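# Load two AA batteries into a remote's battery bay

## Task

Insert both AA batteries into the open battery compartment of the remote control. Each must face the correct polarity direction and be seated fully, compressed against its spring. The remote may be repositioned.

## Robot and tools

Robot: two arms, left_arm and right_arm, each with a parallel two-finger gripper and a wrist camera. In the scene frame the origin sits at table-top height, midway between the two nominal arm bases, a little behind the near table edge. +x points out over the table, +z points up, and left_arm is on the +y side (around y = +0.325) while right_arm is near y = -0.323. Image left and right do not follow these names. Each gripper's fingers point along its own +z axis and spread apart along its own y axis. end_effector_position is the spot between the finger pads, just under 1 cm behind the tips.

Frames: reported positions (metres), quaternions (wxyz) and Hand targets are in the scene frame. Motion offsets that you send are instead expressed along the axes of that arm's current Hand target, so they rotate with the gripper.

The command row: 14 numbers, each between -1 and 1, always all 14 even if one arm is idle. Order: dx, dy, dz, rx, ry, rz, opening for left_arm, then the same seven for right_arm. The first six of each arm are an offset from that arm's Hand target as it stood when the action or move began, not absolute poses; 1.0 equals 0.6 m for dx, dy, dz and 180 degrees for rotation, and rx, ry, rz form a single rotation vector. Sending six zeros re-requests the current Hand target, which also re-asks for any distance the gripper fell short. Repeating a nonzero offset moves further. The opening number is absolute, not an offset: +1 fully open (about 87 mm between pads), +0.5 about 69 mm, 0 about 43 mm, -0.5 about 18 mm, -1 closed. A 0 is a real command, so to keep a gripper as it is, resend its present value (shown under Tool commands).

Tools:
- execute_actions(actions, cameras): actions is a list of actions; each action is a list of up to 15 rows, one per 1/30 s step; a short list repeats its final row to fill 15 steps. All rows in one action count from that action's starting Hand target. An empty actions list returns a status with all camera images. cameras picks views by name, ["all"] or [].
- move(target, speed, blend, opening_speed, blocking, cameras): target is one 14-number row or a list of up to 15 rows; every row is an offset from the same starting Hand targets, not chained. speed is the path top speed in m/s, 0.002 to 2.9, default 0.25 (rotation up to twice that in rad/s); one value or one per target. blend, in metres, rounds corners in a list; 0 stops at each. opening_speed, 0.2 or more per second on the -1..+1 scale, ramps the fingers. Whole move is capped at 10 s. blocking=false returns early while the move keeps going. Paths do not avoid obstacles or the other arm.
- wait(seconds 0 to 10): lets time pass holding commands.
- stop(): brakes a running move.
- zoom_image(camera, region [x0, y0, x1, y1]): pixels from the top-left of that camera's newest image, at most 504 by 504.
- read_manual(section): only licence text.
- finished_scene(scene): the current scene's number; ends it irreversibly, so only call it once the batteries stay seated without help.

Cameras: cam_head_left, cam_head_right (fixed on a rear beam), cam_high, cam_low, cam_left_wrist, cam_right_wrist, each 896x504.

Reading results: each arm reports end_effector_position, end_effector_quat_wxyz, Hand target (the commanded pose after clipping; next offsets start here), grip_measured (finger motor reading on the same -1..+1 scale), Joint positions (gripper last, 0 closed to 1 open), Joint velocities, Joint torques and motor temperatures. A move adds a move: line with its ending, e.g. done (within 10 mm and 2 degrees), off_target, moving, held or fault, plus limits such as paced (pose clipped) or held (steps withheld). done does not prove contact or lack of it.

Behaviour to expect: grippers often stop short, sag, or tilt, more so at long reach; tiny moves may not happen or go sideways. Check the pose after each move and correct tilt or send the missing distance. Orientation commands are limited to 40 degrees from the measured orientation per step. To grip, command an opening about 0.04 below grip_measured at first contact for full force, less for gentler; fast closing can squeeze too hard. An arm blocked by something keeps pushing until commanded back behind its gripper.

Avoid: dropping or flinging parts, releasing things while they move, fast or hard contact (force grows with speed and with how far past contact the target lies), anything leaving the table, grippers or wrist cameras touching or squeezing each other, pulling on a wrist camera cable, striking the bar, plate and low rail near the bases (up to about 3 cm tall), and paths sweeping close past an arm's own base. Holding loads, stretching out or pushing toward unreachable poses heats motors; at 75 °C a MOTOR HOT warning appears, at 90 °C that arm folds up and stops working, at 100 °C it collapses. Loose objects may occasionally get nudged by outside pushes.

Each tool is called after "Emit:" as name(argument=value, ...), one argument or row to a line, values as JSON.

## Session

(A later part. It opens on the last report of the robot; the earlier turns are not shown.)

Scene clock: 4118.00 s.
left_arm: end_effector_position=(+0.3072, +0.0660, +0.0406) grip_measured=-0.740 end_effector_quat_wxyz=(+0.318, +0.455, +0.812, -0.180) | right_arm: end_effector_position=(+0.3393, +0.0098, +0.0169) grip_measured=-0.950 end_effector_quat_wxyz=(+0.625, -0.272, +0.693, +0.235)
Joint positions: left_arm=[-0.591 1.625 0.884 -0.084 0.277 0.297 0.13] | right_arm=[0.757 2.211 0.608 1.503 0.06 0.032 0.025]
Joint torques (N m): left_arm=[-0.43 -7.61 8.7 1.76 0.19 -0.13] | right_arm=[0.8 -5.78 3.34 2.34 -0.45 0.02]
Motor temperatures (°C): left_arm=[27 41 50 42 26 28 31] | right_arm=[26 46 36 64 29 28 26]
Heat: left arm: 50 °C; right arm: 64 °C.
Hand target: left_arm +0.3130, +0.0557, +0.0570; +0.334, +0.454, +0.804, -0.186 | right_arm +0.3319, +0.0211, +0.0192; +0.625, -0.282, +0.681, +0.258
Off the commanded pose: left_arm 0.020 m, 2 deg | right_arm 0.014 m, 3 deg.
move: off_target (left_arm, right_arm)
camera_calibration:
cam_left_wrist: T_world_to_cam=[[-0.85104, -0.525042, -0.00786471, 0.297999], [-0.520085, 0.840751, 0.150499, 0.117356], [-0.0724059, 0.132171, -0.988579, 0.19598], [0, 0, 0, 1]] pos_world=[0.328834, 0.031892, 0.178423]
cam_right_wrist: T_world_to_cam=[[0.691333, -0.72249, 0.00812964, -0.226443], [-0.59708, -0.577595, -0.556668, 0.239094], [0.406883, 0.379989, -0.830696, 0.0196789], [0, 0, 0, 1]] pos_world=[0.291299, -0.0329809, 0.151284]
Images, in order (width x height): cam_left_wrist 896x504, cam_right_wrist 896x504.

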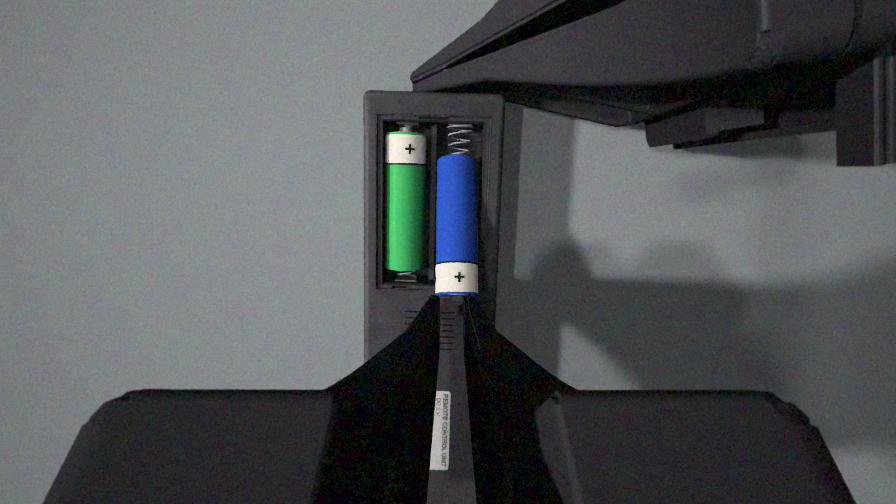

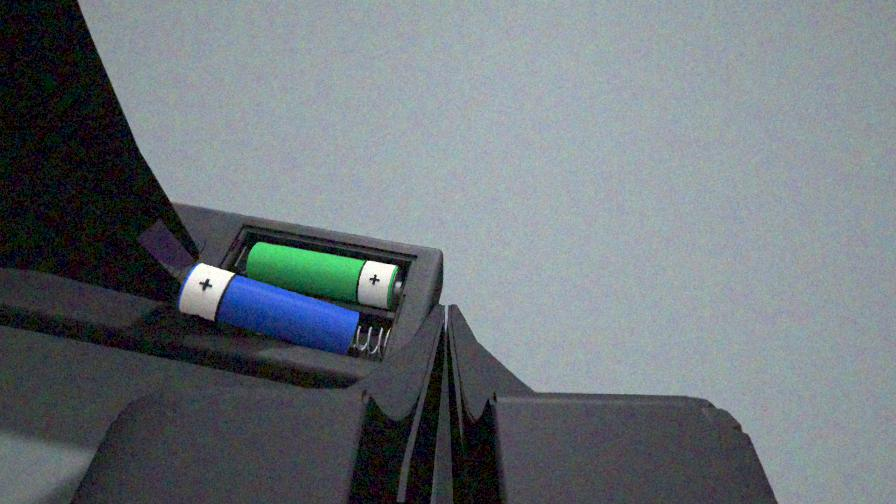

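Emit:
move(
  target=[0,-0.0013,0.0188,0,0,0,-0.74,0,0,0,0,0,0,-0.95],
  speed=0.03,
  cameras=["cam_left_wrist", "cam_right_wrist"],
)

Scene clock: 4124.43 s.
left_arm: end_effector_position=(+0.3057, +0.0624, +0.0388) grip_measured=-0.740 end_effector_quat_wxyz=(+0.315, +0.457, +0.812, -0.182) | right_arm: end_effector_position=(+0.3389, +0.0095, +0.0164) grip_measured=-0.950 end_effector_quat_wxyz=(+0.624, -0.273, +0.694, +0.235)
Joint positions: left_arm=[-0.6 1.636 0.89 -0.084 0.277 0.292 0.13] | right_arm=[0.757 2.211 0.606 1.503 0.06 0.032 0.025]
Joint torques (N m): left_arm=[-0.59 -5.53 8.85 2.14 0.09 -0.16] | right_arm=[0.83 -5.76 3.38 2.34 -0.45 0.02]
Motor temperatures (°C): left_arm=[27 41 50 42 26 28 31] | right_arm=[26 46 35 65 29 28 26]
Heat: left arm: 50 °C; right arm: 65 °C.
Hand target: left_arm +0.3164, +0.0485, +0.0490; +0.334, +0.454, +0.804, -0.186 | right_arm +0.3319, +0.0211, +0.0192; +0.625, -0.282, +0.681, +0.258
Off the commanded pose: left_arm 0.020 m, 2 deg | right_arm 0.014 m, 3 deg.
move: off_target (left_arm, right_arm)
camera_calibration:
cam_left_wrist: T_world_to_cam=[[-0.853799, -0.520598, -0.00214296, 0.295121], [-0.514613, 0.843348, 0.154718, 0.117736], [-0.0787385, 0.133201, -0.987956, 0.196368], [0, 0, 0, 1]] pos_world=[0.328024, 0.0281904, 0.17642]
cam_right_wrist: T_world_to_cam=[[0.691314, -0.722507, 0.00822186, -0.226455], [-0.597646, -0.578165, -0.555468, 0.238604], [0.406083, 0.379089, -0.831497, 0.0198297], [0, 0, 0, 1]] pos_world=[0.2911, -0.0331803, 0.150887]
Images, in order (width x height): cam_left_wrist 896x504, cam_right_wrist 896x504.

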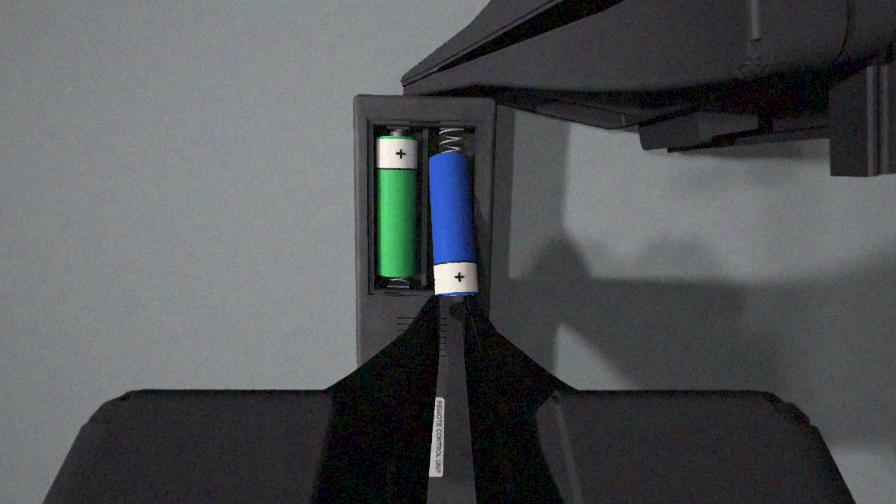

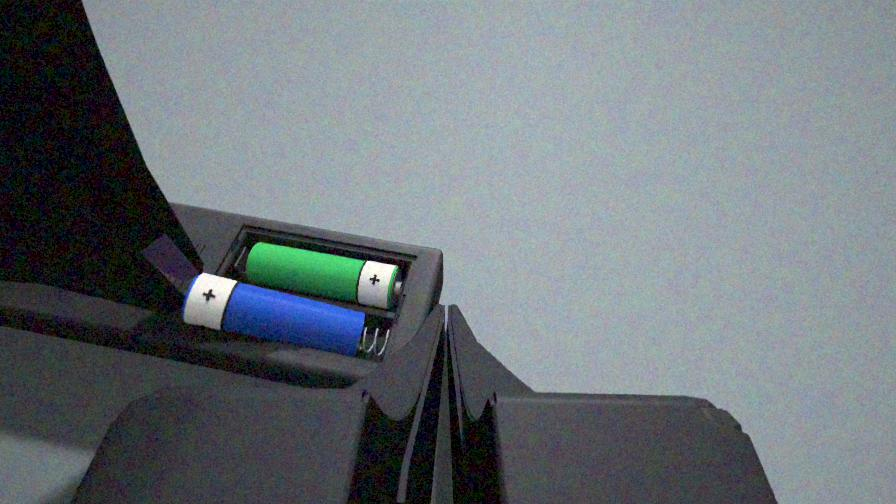

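Emit:
move(
  target=[0.0023,0.0005,0.0211,0,0,0,-0.74,0,0,0,0,0,0,-0.95],
  speed=0.03,
  cameras=["cam_left_wrist", "cam_right_wrist"],
)

Scene clock: 4136.90 s.
left_arm: end_effector_position=(+0.3086, +0.0603, +0.0348) grip_measured=-0.740 end_effector_quat_wxyz=(+0.310, +0.454, +0.815, -0.182) | right_arm: end_effector_position=(+0.3397, +0.0087, +0.0165) grip_measured=-0.951 end_effector_quat_wxyz=(+0.625, -0.272, +0.694, +0.233)
Joint positions: left_arm=[-0.6 1.662 0.907 -0.084 0.275 0.286 0.13] | right_arm=[0.755 2.211 0.606 1.503 0.062 0.032 0.025]
Joint torques (N m): left_arm=[-1.43 -4.12 8.08 2.56 0.04 -0.15] | right_arm=[0.95 -5.79 3.38 2.33 -0.47 0.03]
Motor temperatures (°C): left_arm=[27 39 52 43 26 28 31] | right_arm=[26 46 35 65 29 28 26]
Heat: left arm: 52 °C; right arm: 65 °C.
Hand target: left_arm +0.3209, +0.0419, +0.0391; +0.334, +0.454, +0.804, -0.186 | right_arm +0.3319, +0.0211, +0.0192; +0.625, -0.282, +0.681, +0.258
Off the commanded pose: left_arm 0.023 m, 3 deg | right_arm 0.015 m, 3 deg.
move: off_target (left_arm, right_arm)
camera_calibration:
cam_left_wrist: T_world_to_cam=[[-0.85104, -0.52508, 0.00465321, 0.295614], [-0.517371, 0.839994, 0.163518, 0.122394], [-0.0897686, 0.136753, -0.986529, 0.196047], [0, 0, 0, 1]] pos_world=[0.332501, 0.0256007, 0.172017]
cam_right_wrist: T_world_to_cam=[[0.688807, -0.724892, 0.00878409, -0.22659], [-0.599367, -0.576263, -0.55559, 0.239254], [0.407804, 0.377429, -0.83141, 0.0193276], [0, 0, 0, 1]] pos_world=[0.291595, -0.0336747, 0.150986]
Images, in order (width x height): cam_left_wrist 896x504, cam_right_wrist 896x504.

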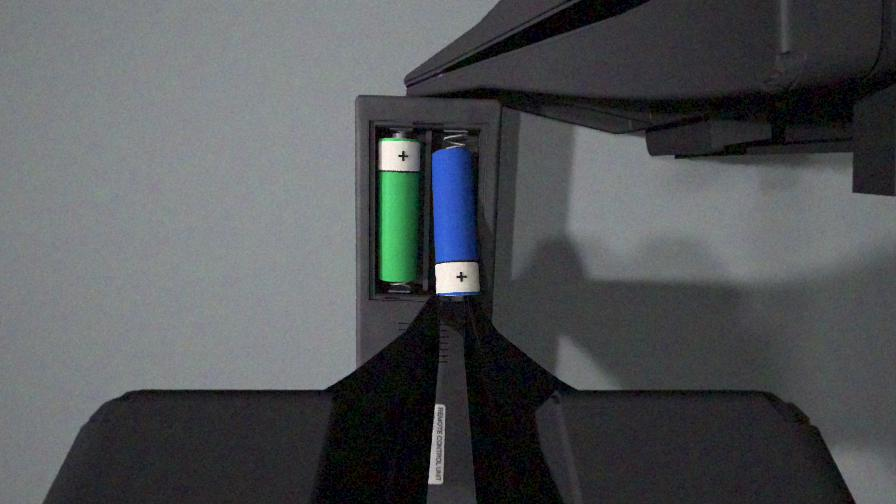

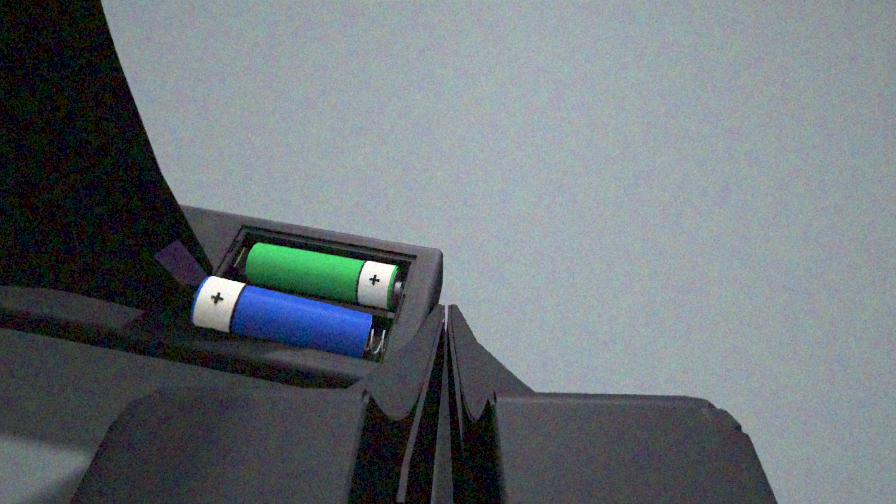

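Emit:
zoom_image(
  camera="cam_right_wrist",
  region=[150, 200, 450, 380],
)

Scaled by 1.680 from the camera's 896x504 image, which has a finer 1280x720 frame.

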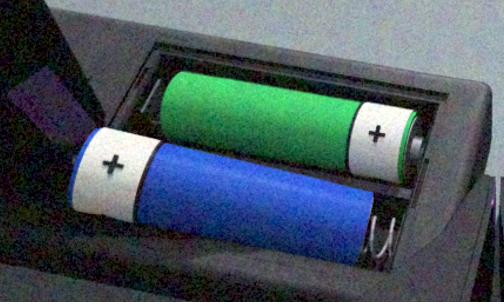

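Emit:
move(
  target=[-0.0095,0,0.0095,0,0,0,-0.74,0,0,0,0,0,0,-0.95],
  speed=0.03,
  cameras=["cam_left_wrist", "cam_right_wrist"],
)

Scene clock: 4154.93 s.
left_arm: end_effector_position=(+0.3143, +0.0553, +0.0352) grip_measured=-0.740 end_effector_quat_wxyz=(+0.312, +0.454, +0.815, -0.179) | right_arm: end_effector_position=(+0.3442, +0.0036, +0.0161) grip_measured=-0.951 end_effector_quat_wxyz=(+0.628, -0.266, +0.696, +0.223)
Joint positions: left_arm=[-0.606 1.685 0.934 -0.084 0.264 0.283 0.13] | right_arm=[0.748 2.213 0.606 1.503 0.079 0.026 0.024]
Joint torques (N m): left_arm=[-1.51 -4.18 8.31 2.53 0.09 -0.18] | right_arm=[1.57 -5.9 3.23 2.33 -0.67 0.07]
Motor temperatures (°C): left_arm=[28 38 53 45 26 28 30] | right_arm=[26 45 35 66 29 28 26]
Heat: left arm: 53 °C; right arm: 66 °C.
Hand target: left_arm +0.3251, +0.0350, +0.0391; +0.334, +0.454, +0.805, -0.186 | right_arm +0.3319, +0.0211, +0.0192; +0.625, -0.282, +0.681, +0.258
Off the commanded pose: left_arm 0.023 m, 3 deg | right_arm 0.022 m, 5 deg.
move: off_target (left_arm, right_arm)
camera_calibration:
cam_left_wrist: T_world_to_cam=[[-0.849064, -0.528284, -0.00272386, 0.297767], [-0.521646, 0.837559, 0.162422, 0.131031], [-0.0835233, 0.139327, -0.986718, 0.195591], [0, 0, 0, 1]] pos_world=[0.337512, 0.0203082, 0.172522]
cam_right_wrist: T_world_to_cam=[[0.671391, -0.74091, 0.016918, -0.227606], [-0.61009, -0.565518, -0.55496, 0.242451], [0.420743, 0.362274, -0.831705, 0.0146503], [0, 0, 0, 1]] pos_world=[0.294566, -0.0368332, 0.150586]
Images, in order (width x height): cam_left_wrist 896x504, cam_right_wrist 896x504.

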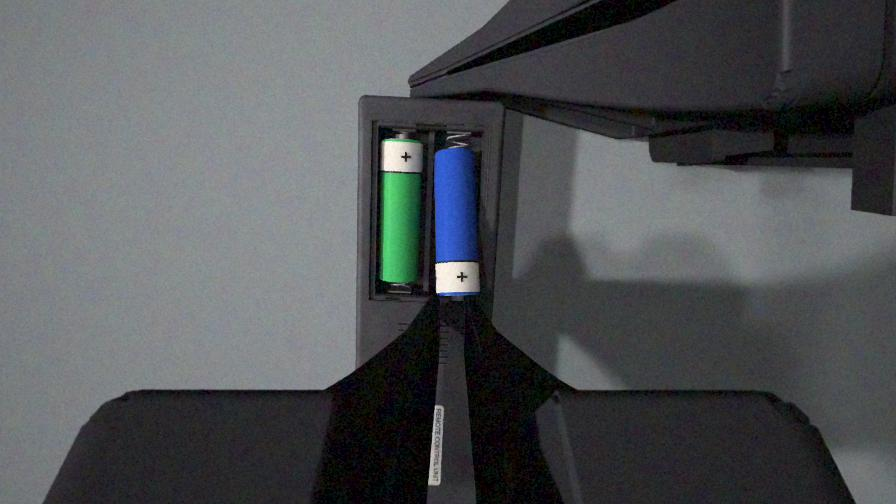

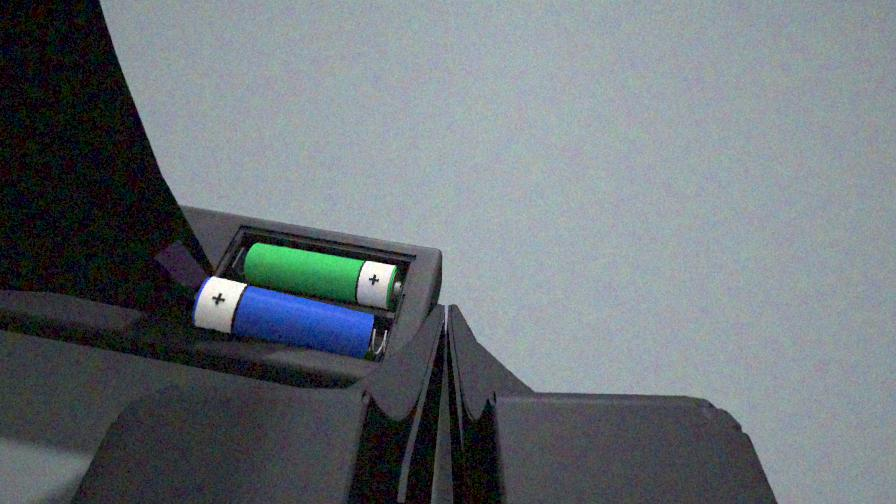

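Emit:
move(
  target=[0,0,0,0,0,0,-0.74,0,0.0245,0.0053,0,0,0,-0.95],
  speed=0.04,
  cameras=["cam_left_wrist", "cam_right_wrist"],
)

Scene clock: 4162.53 s.
left_arm: end_effector_position=(+0.3144, +0.0554, +0.0352) grip_measured=-0.740 end_effector_quat_wxyz=(+0.312, +0.454, +0.815, -0.179) | right_arm: end_effector_position=(+0.3439, +0.0029, +0.0162) grip_measured=-0.951 end_effector_quat_wxyz=(+0.634, -0.256, +0.699, +0.209)
Joint positions: left_arm=[-0.606 1.685 0.934 -0.084 0.264 0.283 0.13] | right_arm=[0.769 2.213 0.606 1.503 0.138 0.023 0.024]
Joint torques (N m): left_arm=[-1.55 -4.19 8.31 2.54 0.1 -0.19] | right_arm=[3.84 -5.93 4.26 2.21 -0.81 0.13]
Motor temperatures (°C): left_arm=[28 37 53 45 26 28 30] | right_arm=[26 45 35 66 29 28 26]
Heat: left arm: 53 °C; right arm: 66 °C.
Hand target: left_arm +0.3251, +0.0350, +0.0391; +0.334, +0.454, +0.805, -0.186 | right_arm +0.3237, +0.0337, +0.0189; +0.625, -0.282, +0.681, +0.258
Off the commanded pose: left_arm 0.023 m, 3 deg | right_arm 0.037 m, 7 deg.
move: off_target (left_arm, right_arm)
camera_calibration:
cam_left_wrist: T_world_to_cam=[[-0.848962, -0.528446, -0.00294568, 0.297775], [-0.521827, 0.837424, 0.162535, 0.131075], [-0.083424, 0.139523, -0.986698, 0.19555], [0, 0, 0, 1]] pos_world=[0.337512, 0.0203087, 0.172522]
cam_right_wrist: T_world_to_cam=[[0.643731, -0.764826, 0.0255171, -0.218367], [-0.626432, -0.545814, -0.55648, 0.247568], [0.439538, 0.342238, -0.830469, 0.0087189], [0, 0, 0, 1]] pos_world=[0.291822, -0.0348702, 0.15058]
Images, in order (width x height): cam_left_wrist 896x504, cam_right_wrist 896x504.

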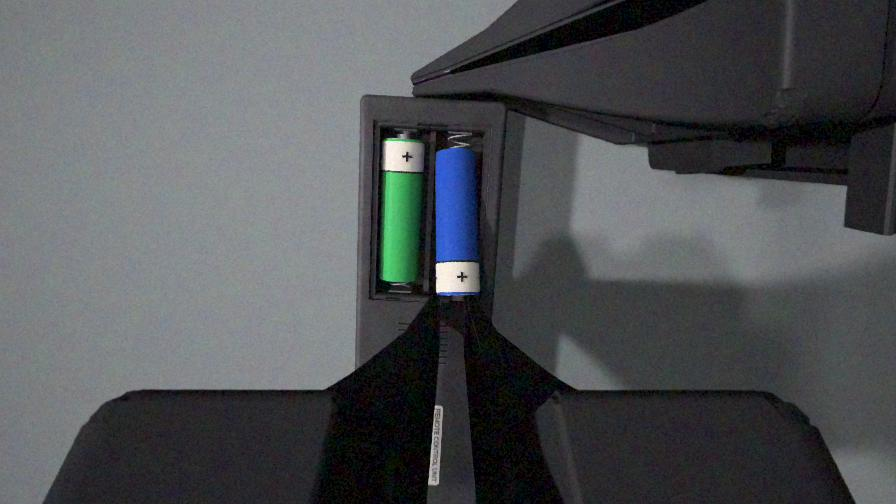

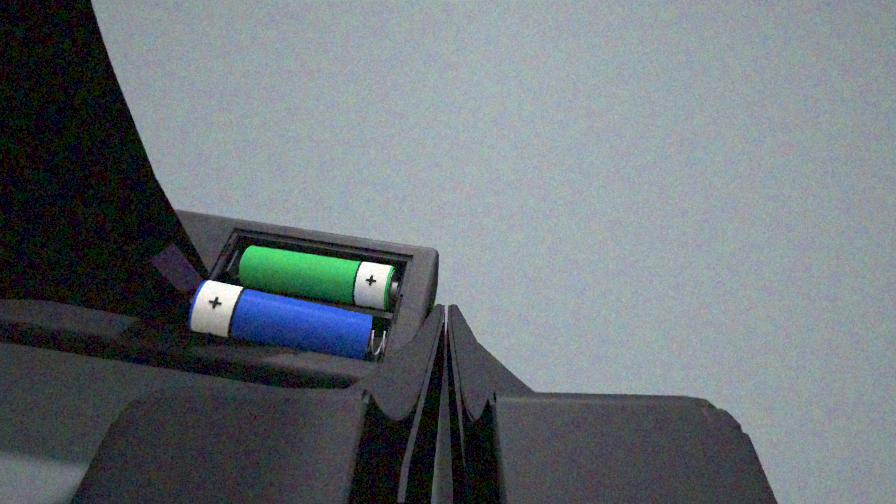

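Emit:
move(
  target=[-0.0165,0,-0.011,0,0,0,-0.74,0,0,0,0,0,0,-0.95],
  speed=0.03,
  cameras=["cam_left_wrist", "cam_right_wrist"],
)

Scene clock: 4186.63 s.
left_arm: end_effector_position=(+0.3147, +0.0562, +0.0354) grip_measured=-0.740 end_effector_quat_wxyz=(+0.305, +0.454, +0.819, -0.173) | right_arm: end_effector_position=(+0.3430, +0.0039, +0.0161) grip_measured=-0.951 end_effector_quat_wxyz=(+0.634, -0.257, +0.699, +0.210)
Joint positions: left_arm=[-0.609 1.691 0.954 -0.115 0.251 0.283 0.13] | right_arm=[0.772 2.213 0.606 1.503 0.138 0.023 0.024]
Joint torques (N m): left_arm=[-1.54 -5.89 9.46 2.31 0.2 -0.21] | right_arm=[3.54 -5.93 4.29 2.21 -0.82 0.14]
Motor temperatures (°C): left_arm=[28 36 54 45 26 28 30] | right_arm=[27 45 35 66 29 29 26]
Heat: left arm: 54 °C; right arm: 66 °C.
Hand target: left_arm +0.3263, +0.0330, +0.0508; +0.334, +0.454, +0.804, -0.186 | right_arm +0.3237, +0.0337, +0.0189; +0.625, -0.282, +0.681, +0.258
Off the commanded pose: left_arm 0.030 m, 4 deg | right_arm 0.036 m, 7 deg.
move: off_target (left_arm, right_arm)
camera_calibration:
cam_left_wrist: T_world_to_cam=[[-0.846329, -0.532631, -0.00552502, 0.298056], [-0.524592, 0.831667, 0.182024, 0.130988], [-0.0923568, 0.156951, -0.983279, 0.197325], [0, 0, 0, 1]] pos_world=[0.339193, 0.0188452, 0.171829]
cam_right_wrist: T_world_to_cam=[[0.645762, -0.763112, 0.0255263, -0.217636], [-0.625027, -0.547522, -0.556383, 0.246958], [0.438559, 0.343336, -0.830534, 0.00905578], [0, 0, 0, 1]] pos_world=[0.290925, -0.0339746, 0.15048]
Images, in order (width x height): cam_left_wrist 896x504, cam_right_wrist 896x504.

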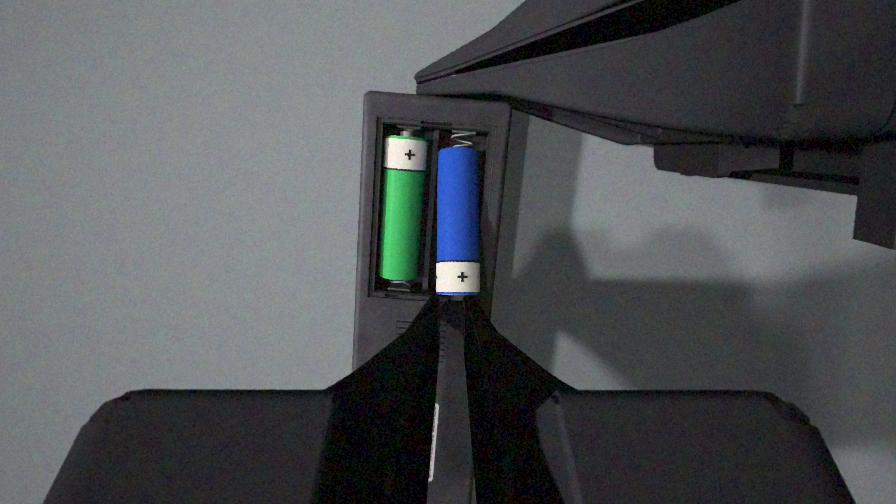

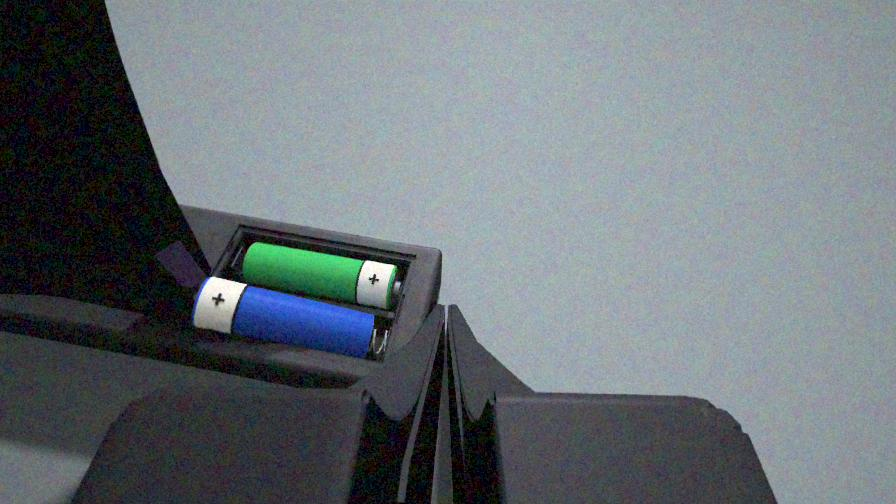

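Emit:
move(
  target=[-0.03,0,-0.029,0,0,0,-0.74,0,0,0,0,0,0,-0.95],
  speed=0.04,
  cameras=["cam_left_wrist", "cam_right_wrist"],
)

Scene clock: 4214.83 s.
left_arm: end_effector_position=(+0.3140, +0.0550, +0.0453) grip_measured=-0.740 end_effector_quat_wxyz=(+0.289, +0.454, +0.825, -0.172) | right_arm: end_effector_position=(+0.3414, +0.0055, +0.0160) grip_measured=-0.951 end_effector_quat_wxyz=(+0.633, -0.258, +0.698, +0.211)
Joint positions: left_arm=[-0.612 1.691 1.017 -0.211 0.251 0.279 0.13] | right_arm=[0.777 2.213 0.606 1.503 0.138 0.023 0.024]
Joint torques (N m): left_arm=[-1.26 -9.55 9.31 2.18 0.23 -0.17] | right_arm=[3.26 -5.93 4.34 2.2 -0.81 0.14]
Motor temperatures (°C): left_arm=[28 38 58 45 26 28 30] | right_arm=[27 45 35 66 29 29 26]
Heat: left arm: 58 °C; right arm: 66 °C.
Hand target: left_arm +0.3263, +0.0325, +0.0758; +0.334, +0.454, +0.804, -0.186 | right_arm +0.3237, +0.0337, +0.0189; +0.625, -0.282, +0.681, +0.258
Off the commanded pose: left_arm 0.040 m, 6 deg | right_arm 0.033 m, 6 deg.
move: off_target (left_arm, right_arm)
camera_calibration:
cam_left_wrist: T_world_to_cam=[[-0.846261, -0.532688, 0.00921571, 0.296165], [-0.518849, 0.827957, 0.2128, 0.126836], [-0.120986, 0.175303, -0.977052, 0.214879], [0, 0, 0, 1]] pos_world=[0.342439, 0.0150803, 0.180228]
cam_right_wrist: T_world_to_cam=[[0.649232, -0.760162, 0.0255195, -0.216718], [-0.622578, -0.550401, -0.556287, 0.245983], [0.436915, 0.345272, -0.830598, 0.00964621], [0, 0, 0, 1]] pos_world=[0.28963, -0.0326822, 0.15038]
Images, in order (width x height): cam_left_wrist 896x504, cam_right_wrist 896x504.

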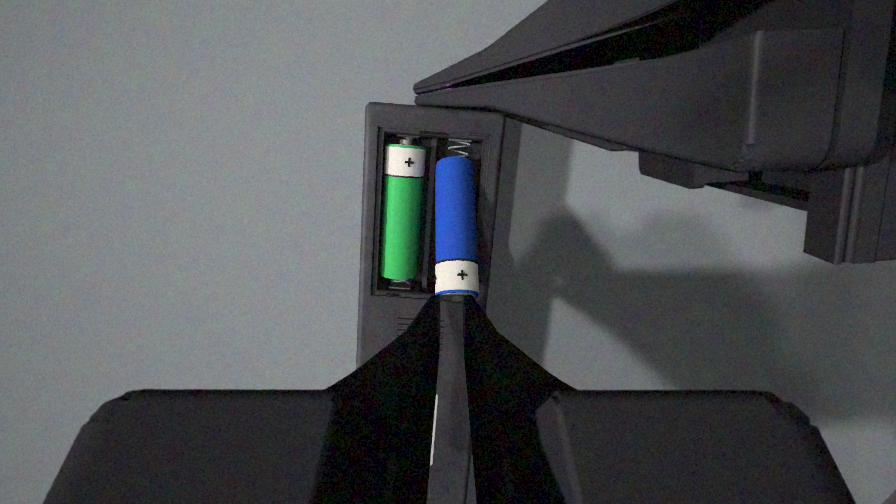

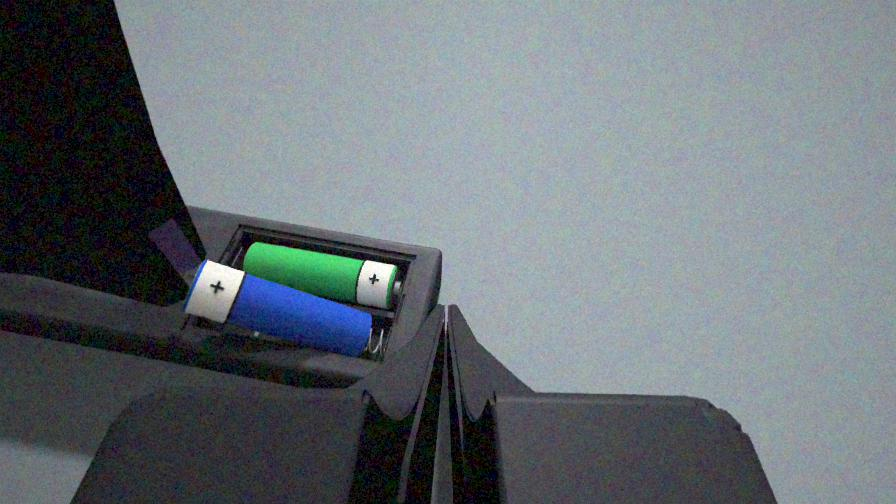

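Emit:
move(
  target=[0.0425,0,0.0423,0,0,0,-0.74,0,0,0,0,0,0,-0.95],
  speed=0.04,
  cameras=["cam_left_wrist", "cam_right_wrist"],
)

Scene clock: 4240.80 s.
left_arm: end_effector_position=(+0.3118, +0.0573, +0.0347) grip_measured=-0.740 end_effector_quat_wxyz=(+0.288, +0.454, +0.826, -0.170) | right_arm: end_effector_position=(+0.3414, +0.0055, +0.0160) grip_measured=-0.951 end_effector_quat_wxyz=(+0.633, -0.258, +0.698, +0.211)
Joint positions: left_arm=[-0.612 1.702 0.985 -0.173 0.248 0.279 0.13] | right_arm=[0.777 2.213 0.606 1.503 0.138 0.023 0.024]
Joint torques (N m): left_arm=[-1.29 -5.39 5.52 3.31 0.24 -0.16] | right_arm=[3.28 -5.94 4.36 2.21 -0.81 0.14]
Motor temperatures (°C): left_arm=[28 44 56 44 26 28 30] | right_arm=[27 45 35 66 29 29 26]
Heat: left arm: 56 °C; right arm: 66 °C.
Hand target: left_arm +0.3265, +0.0327, +0.0398; +0.334, +0.454, +0.805, -0.186 | right_arm +0.3237, +0.0337, +0.0189; +0.625, -0.282, +0.681, +0.258
Off the commanded pose: left_arm 0.029 m, 6 deg | right_arm 0.033 m, 6 deg.
move: off_target (left_arm, right_arm)
camera_calibration:
cam_left_wrist: T_world_to_cam=[[-0.845346, -0.534148, 0.00869712, 0.295416], [-0.51982, 0.826206, 0.217188, 0.126264], [-0.123196, 0.179078, -0.976091, 0.204307], [0, 0, 0, 1]] pos_world=[0.340534, 0.0168886, 0.16943]
cam_right_wrist: T_world_to_cam=[[0.649232, -0.760162, 0.0255195, -0.216718], [-0.622578, -0.550401, -0.556287, 0.245983], [0.436915, 0.345272, -0.830598, 0.00964621], [0, 0, 0, 1]] pos_world=[0.28963, -0.0326822, 0.15038]
Images, in order (width x height): cam_left_wrist 896x504, cam_right_wrist 896x504.

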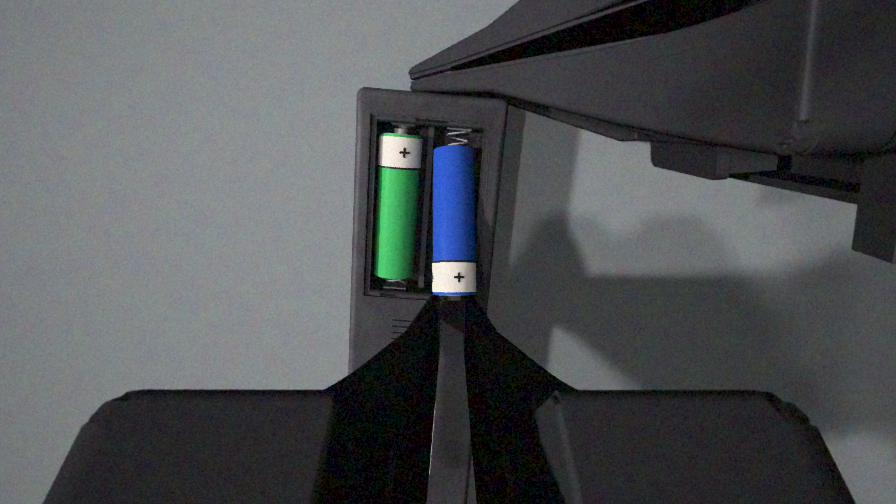

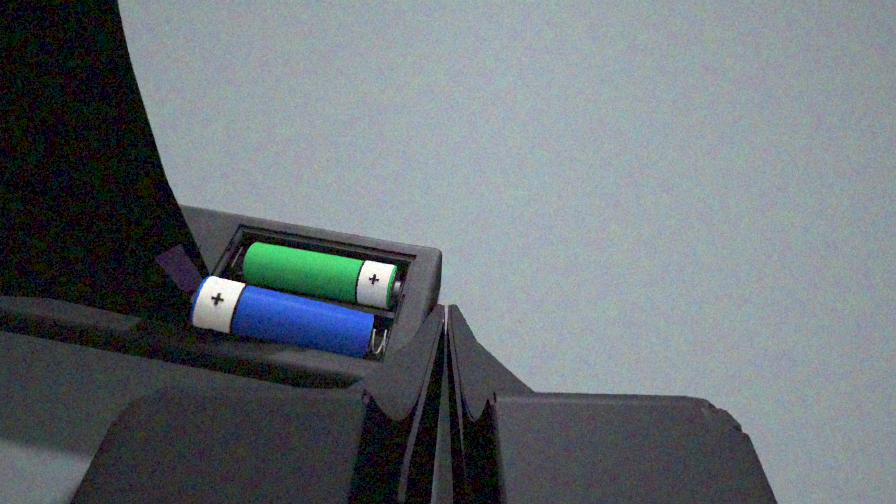

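Emit:
zoom_image(
  camera="cam_right_wrist",
  region=[150, 220, 420, 380],
)

Scaled by 1.867 from the camera's 896x504 image, which has a finer 1280x720 frame.

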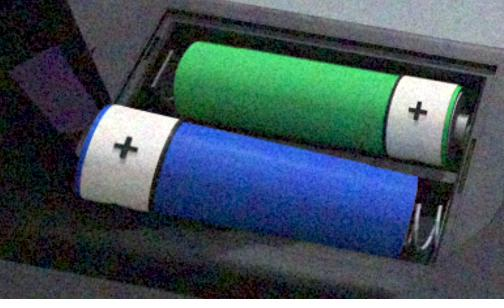

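Emit:
move(
  target=[0.0455,0,-0.0457,0,0,0,-0.74,0,0,0,0,0,0,-0.95],
  speed=0.04,
  cameras=["cam_left_wrist", "cam_right_wrist"],
)

Scene clock: 4257.50 s.
left_arm: end_effector_position=(+0.3074, +0.0662, +0.0348) grip_measured=-0.740 end_effector_quat_wxyz=(+0.324, +0.448, +0.813, -0.181) | right_arm: end_effector_position=(+0.3386, +0.0110, +0.0169) grip_measured=-0.951 end_effector_quat_wxyz=(+0.633, -0.262, +0.696, +0.216)
Joint positions: left_arm=[-0.591 1.631 0.854 -0.033 0.272 0.281 0.13] | right_arm=[0.789 2.214 0.612 1.503 0.138 0.023 0.024]
Joint torques (N m): left_arm=[0.98 -8.34 4.37 2.05 0.34 0.11] | right_arm=[2.15 -6.04 4.11 2.2 -0.8 0.14]
Motor temperatures (°C): left_arm=[28 42 54 48 26 28 30] | right_arm=[27 45 35 67 29 29 26]
Heat: left arm: 54 °C; right arm: 67 °C.
Hand target: left_arm +0.3064, +0.0658, +0.0399; +0.334, +0.454, +0.804, -0.186 | right_arm +0.3237, +0.0337, +0.0189; +0.625, -0.282, +0.681, +0.258
Off the commanded pose: left_arm 0.005 m, 2 deg | right_arm 0.027 m, 6 deg.
move: off_target (right_arm)
camera_calibration:
cam_left_wrist: T_world_to_cam=[[-0.842983, -0.537908, -0.0058775, 0.296466], [-0.533437, 0.834466, 0.138241, 0.123004], [-0.0694564, 0.11967, -0.990381, 0.190109], [0, 0, 0, 1]] pos_world=[0.328735, 0.0340783, 0.173019]
cam_right_wrist: T_world_to_cam=[[0.658589, -0.75209, 0.0249308, -0.213962], [-0.614214, -0.556403, -0.559604, 0.244918], [0.434744, 0.353236, -0.828385, 0.0103585], [0, 0, 0, 1]] pos_world=[0.286842, -0.0283043, 0.150972]
Images, in order (width x height): cam_left_wrist 896x504, cam_right_wrist 896x504.

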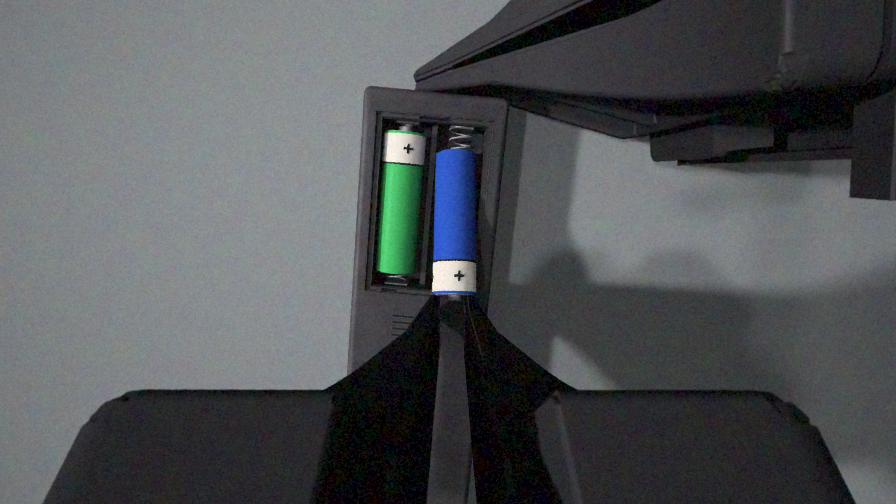

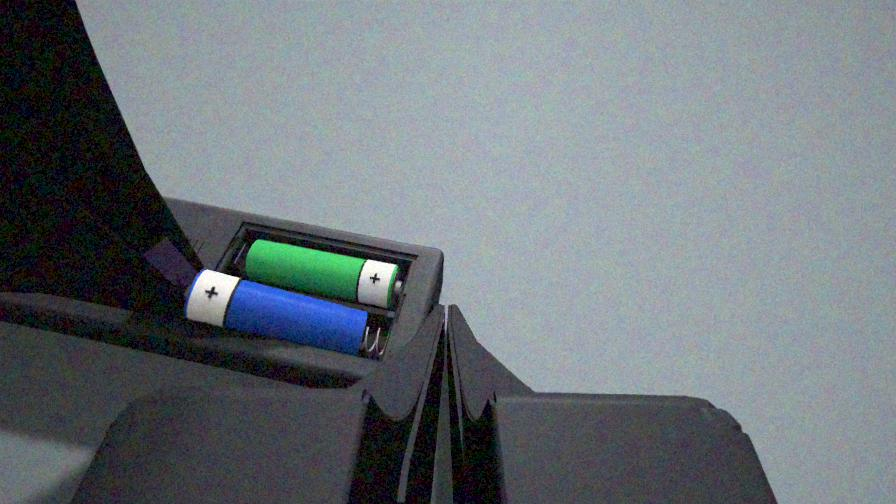

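Emit:
move(
  target=[-0.0188,0,-0.0283,0,0,0,-0.74,0,0,0,0,0,0,-0.95],
  speed=0.04,
  cameras=["cam_left_wrist", "cam_right_wrist"],
)

Scene clock: 4272.67 s.
left_arm: end_effector_position=(+0.3007, +0.0733, +0.0383) grip_measured=-0.740 end_effector_quat_wxyz=(+0.313, +0.447, +0.819, -0.179) | right_arm: end_effector_position=(+0.3326, +0.0183, +0.0167) grip_measured=-0.950 end_effector_quat_wxyz=(+0.630, -0.272, +0.692, +0.226)
Joint positions: left_arm=[-0.586 1.6 0.853 -0.088 0.272 0.284 0.13] | right_arm=[0.803 2.216 0.615 1.503 0.122 0.023 0.025]
Joint torques (N m): left_arm=[1.09 -10.17 6.91 1.64 0.35 0.12] | right_arm=[1.02 -6.08 3.95 2.19 -0.59 0.13]
Motor temperatures (°C): left_arm=[28 41 53 45 26 28 30] | right_arm=[27 43 35 67 29 29 26]
Heat: left arm: 53 °C; right arm: 67 °C.
Hand target: left_arm +0.3042, +0.0692, +0.0599; +0.334, +0.454, +0.804, -0.186 | right_arm +0.3237, +0.0337, +0.0189; +0.625, -0.282, +0.681, +0.258
Off the commanded pose: left_arm 0.022 m, 3 deg | right_arm 0.018 m, 4 deg.
move: off_target (left_arm, right_arm)
camera_calibration:
cam_left_wrist: T_world_to_cam=[[-0.841638, -0.54004, 0.00158045, 0.294181], [-0.5327, 0.830673, 0.161907, 0.112317], [-0.088749, 0.135425, -0.986805, 0.196866], [0, 0, 0, 1]] pos_world=[0.324897, 0.03891, 0.175619]
cam_right_wrist: T_world_to_cam=[[0.680988, -0.731939, 0.0228381, -0.212252], [-0.597918, -0.573761, -0.559724, 0.240171], [0.422788, 0.36751, -0.828364, 0.0138774], [0, 0, 0, 1]] pos_world=[0.282277, -0.0226546, 0.150773]
Images, in order (width x height): cam_left_wrist 896x504, cam_right_wrist 896x504.

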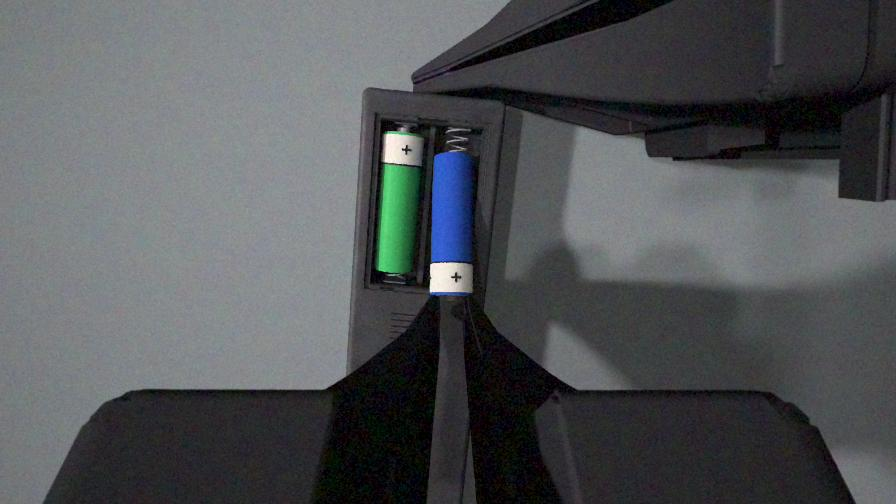

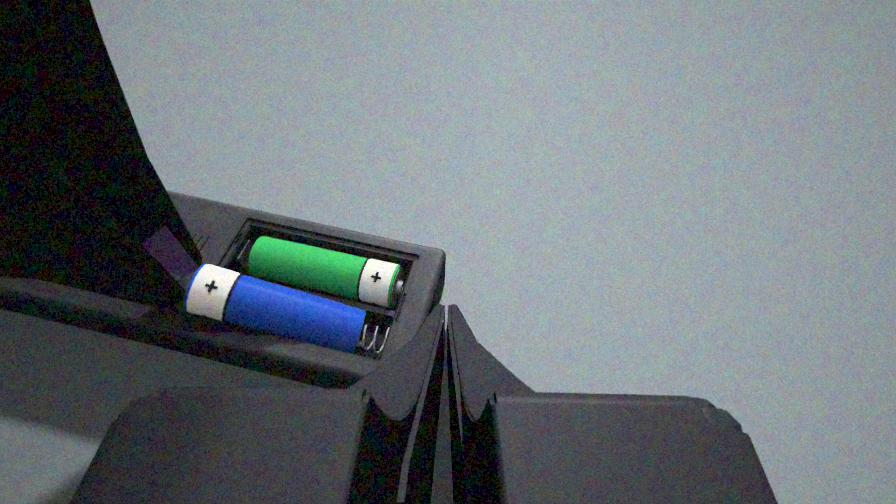

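Emit:
move(
  target=[-0.0145,0,-0.034,0,0,0,-0.74,0,0,0,0,0,0,-0.95],
  speed=0.05,
  cameras=["cam_left_wrist", "cam_right_wrist"],
)

Scene clock: 4277.90 s.
left_arm: end_effector_position=(+0.2921, +0.0810, +0.0541) grip_measured=-0.740 end_effector_quat_wxyz=(+0.308, +0.450, +0.820, -0.176) | right_arm: end_effector_position=(+0.3313, +0.0197, +0.0166) grip_measured=-0.950 end_effector_quat_wxyz=(+0.629, -0.274, +0.691, +0.229)
Joint positions: left_arm=[-0.583 1.531 0.861 -0.179 0.272 0.293 0.13] | right_arm=[0.804 2.216 0.615 1.503 0.115 0.023 0.025]
Joint torques (N m): left_arm=[1.13 -9.55 8.61 1.58 0.42 0.12] | right_arm=[0.83 -6.08 4.03 2.19 -0.53 0.14]
Motor temperatures (°C): left_arm=[28 42 53 44 26 28 30] | right_arm=[27 44 35 67 29 29 26]
Heat: left arm: 53 °C; right arm: 67 °C.
Hand target: left_arm +0.2999, +0.0763, +0.0804; +0.334, +0.454, +0.805, -0.186 | right_arm +0.3237, +0.0337, +0.0189; +0.625, -0.282, +0.681, +0.258
Off the commanded pose: left_arm 0.028 m, 4 deg | right_arm 0.016 m, 4 deg.
move: off_target (left_arm, right_arm)
camera_calibration:
cam_left_wrist: T_world_to_cam=[[-0.843574, -0.537012, 0.00101559, 0.291443], [-0.528651, 0.83077, 0.174213, 0.096823], [-0.0943982, 0.146425, -0.984707, 0.211318], [0, 0, 0, 1]] pos_world=[0.316988, 0.0451286, 0.190922]
cam_right_wrist: T_world_to_cam=[[0.68681, -0.726501, 0.0221129, -0.212407], [-0.593738, -0.57833, -0.559473, 0.238835], [0.419246, 0.371122, -0.828554, 0.0150324], [0, 0, 0, 1]] pos_world=[0.281386, -0.0217676, 0.150774]
Images, in order (width x height): cam_left_wrist 896x504, cam_right_wrist 896x504.

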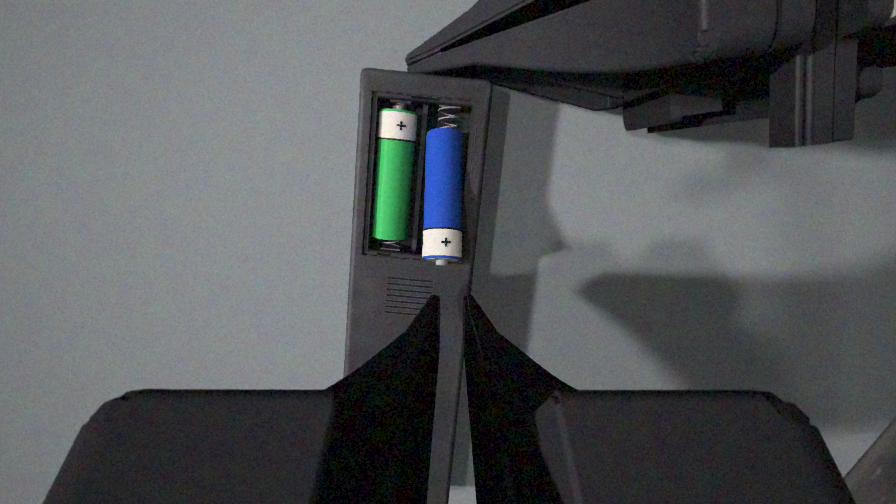

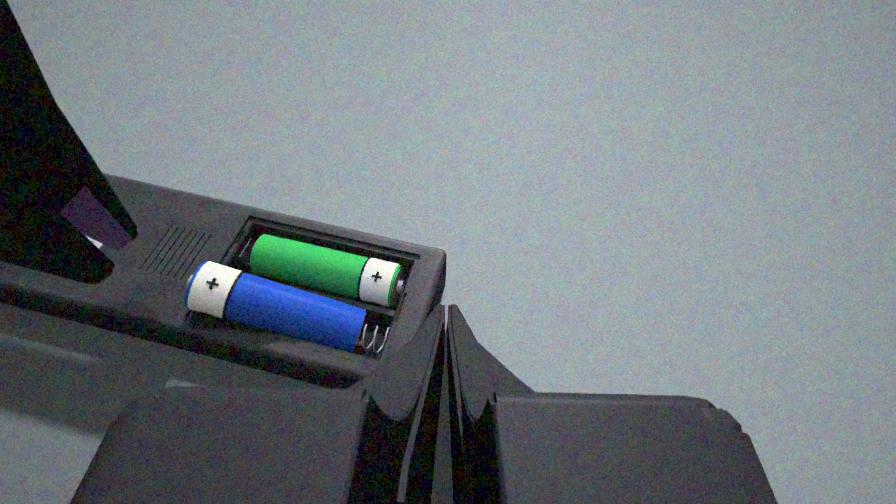

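Emit:
move(
  target=[0.0247,0.0062,0.0318,0.0197,0,0.0196,-0.83,0,0,0,0,0,0,-0.95],
  speed=0.05,
  cameras=["cam_left_wrist"],
)

Scene clock: 4294.50 s.
left_arm: end_effector_position=(+0.2936, +0.0824, +0.0490) grip_measured=-0.830 end_effector_quat_wxyz=(+0.304, +0.484, +0.798, -0.192) | right_arm: end_effector_position=(+0.3313, +0.0197, +0.0166) grip_measured=-0.950 end_effector_quat_wxyz=(+0.629, -0.274, +0.691, +0.229)
Joint positions: left_arm=[-0.551 1.554 0.861 -0.174 0.351 0.387 0.085] | right_arm=[0.804 2.216 0.615 1.503 0.115 0.023 0.025]
Joint torques (N m): left_arm=[1.13 -5.46 6.99 2.24 0.48 0.11] | right_arm=[0.81 -6.08 4.03 2.2 -0.53 0.14]
Motor temperatures (°C): left_arm=[28 44 53 44 26 28 30] | right_arm=[27 44 35 67 29 29 26]
Heat: left arm: 53 °C; right arm: 67 °C.
Hand target: left_arm +0.3047, +0.0756, +0.0565; +0.326, +0.489, +0.784, -0.201 | right_arm +0.3237, +0.0337, +0.0189; +0.625, -0.282, +0.681, +0.258
Off the commanded pose: left_arm 0.015 m, 3 deg | right_arm 0.016 m, 4 deg.
move: off_target (left_arm, right_arm)
camera_calibration:
cam_left_wrist: T_world_to_cam=[[-0.886912, -0.461938, 0.000632749, 0.300002], [-0.455618, 0.875002, 0.163659, 0.072776], [-0.0761541, 0.144863, -0.986517, 0.201132], [0, 0, 0, 1]] pos_world=[0.31455, 0.0457665, 0.18632]
Images, in order (width x height): cam_left_wrist 896x504.

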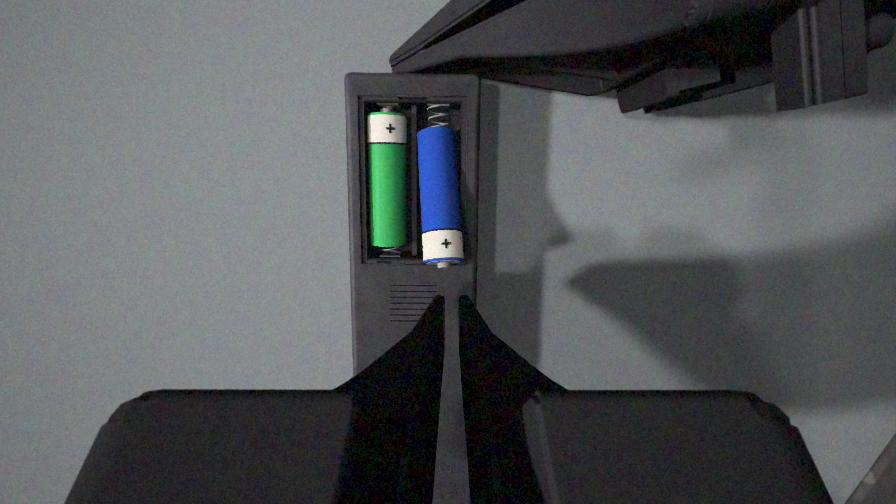

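Emit:
move(
  target=[-0.0135,0.0067,0.0135,0,0,0,-0.83,0,0,0,0,0,0,-0.95],
  speed=0.04,
  cameras=["cam_left_wrist", "cam_right_wrist"],
)

Scene clock: 4311.93 s.
left_arm: end_effector_position=(+0.2991, +0.0789, +0.0443) grip_measured=-0.830 end_effector_quat_wxyz=(+0.299, +0.484, +0.800, -0.192) | right_arm: end_effector_position=(+0.3313, +0.0197, +0.0166) grip_measured=-0.950 end_effector_quat_wxyz=(+0.629, -0.274, +0.691, +0.229)
Joint positions: left_arm=[-0.551 1.594 0.887 -0.171 0.351 0.387 0.085] | right_arm=[0.804 2.216 0.615 1.503 0.115 0.023 0.025]
Joint torques (N m): left_arm=[0.34 -5.53 8.4 2.2 0.45 0.07] | right_arm=[0.79 -6.09 4.03 2.2 -0.54 0.14]
Motor temperatures (°C): left_arm=[27 41 53 45 26 28 30] | right_arm=[27 44 35 67 29 29 26]
Heat: left arm: 53 °C; right arm: 67 °C.
Hand target: left_arm +0.3134, +0.0671, +0.0565; +0.326, +0.489, +0.784, -0.201 | right_arm +0.3237, +0.0337, +0.0189; +0.625, -0.282, +0.681, +0.258
Off the commanded pose: left_arm 0.022 m, 4 deg | right_arm 0.016 m, 4 deg.
move: off_target (left_arm, right_arm)
camera_calibration:
cam_left_wrist: T_world_to_cam=[[-0.887003, -0.461729, 0.00572713, 0.303003], [-0.453904, 0.874116, 0.172892, 0.0783265], [-0.0848356, 0.150757, -0.984924, 0.199402], [0, 0, 0, 1]] pos_world=[0.321234, 0.0413776, 0.181118]
cam_right_wrist: T_world_to_cam=[[0.68681, -0.726501, 0.0221129, -0.212407], [-0.593738, -0.57833, -0.559473, 0.238835], [0.419246, 0.371122, -0.828554, 0.0150324], [0, 0, 0, 1]] pos_world=[0.281386, -0.0217676, 0.150774]
Images, in order (width x height): cam_left_wrist 896x504, cam_right_wrist 896x504.

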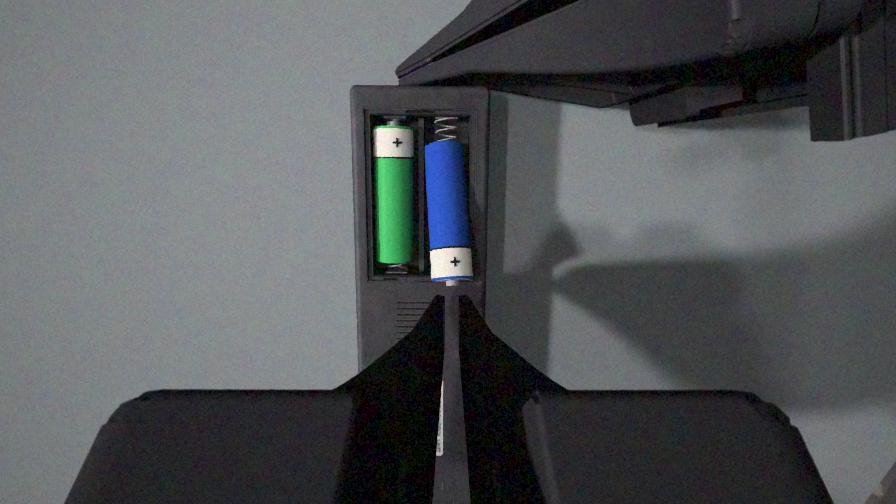

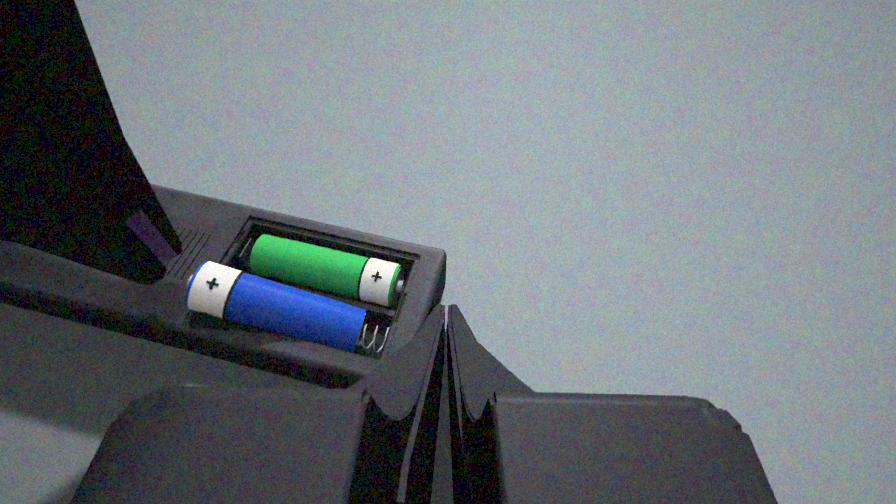

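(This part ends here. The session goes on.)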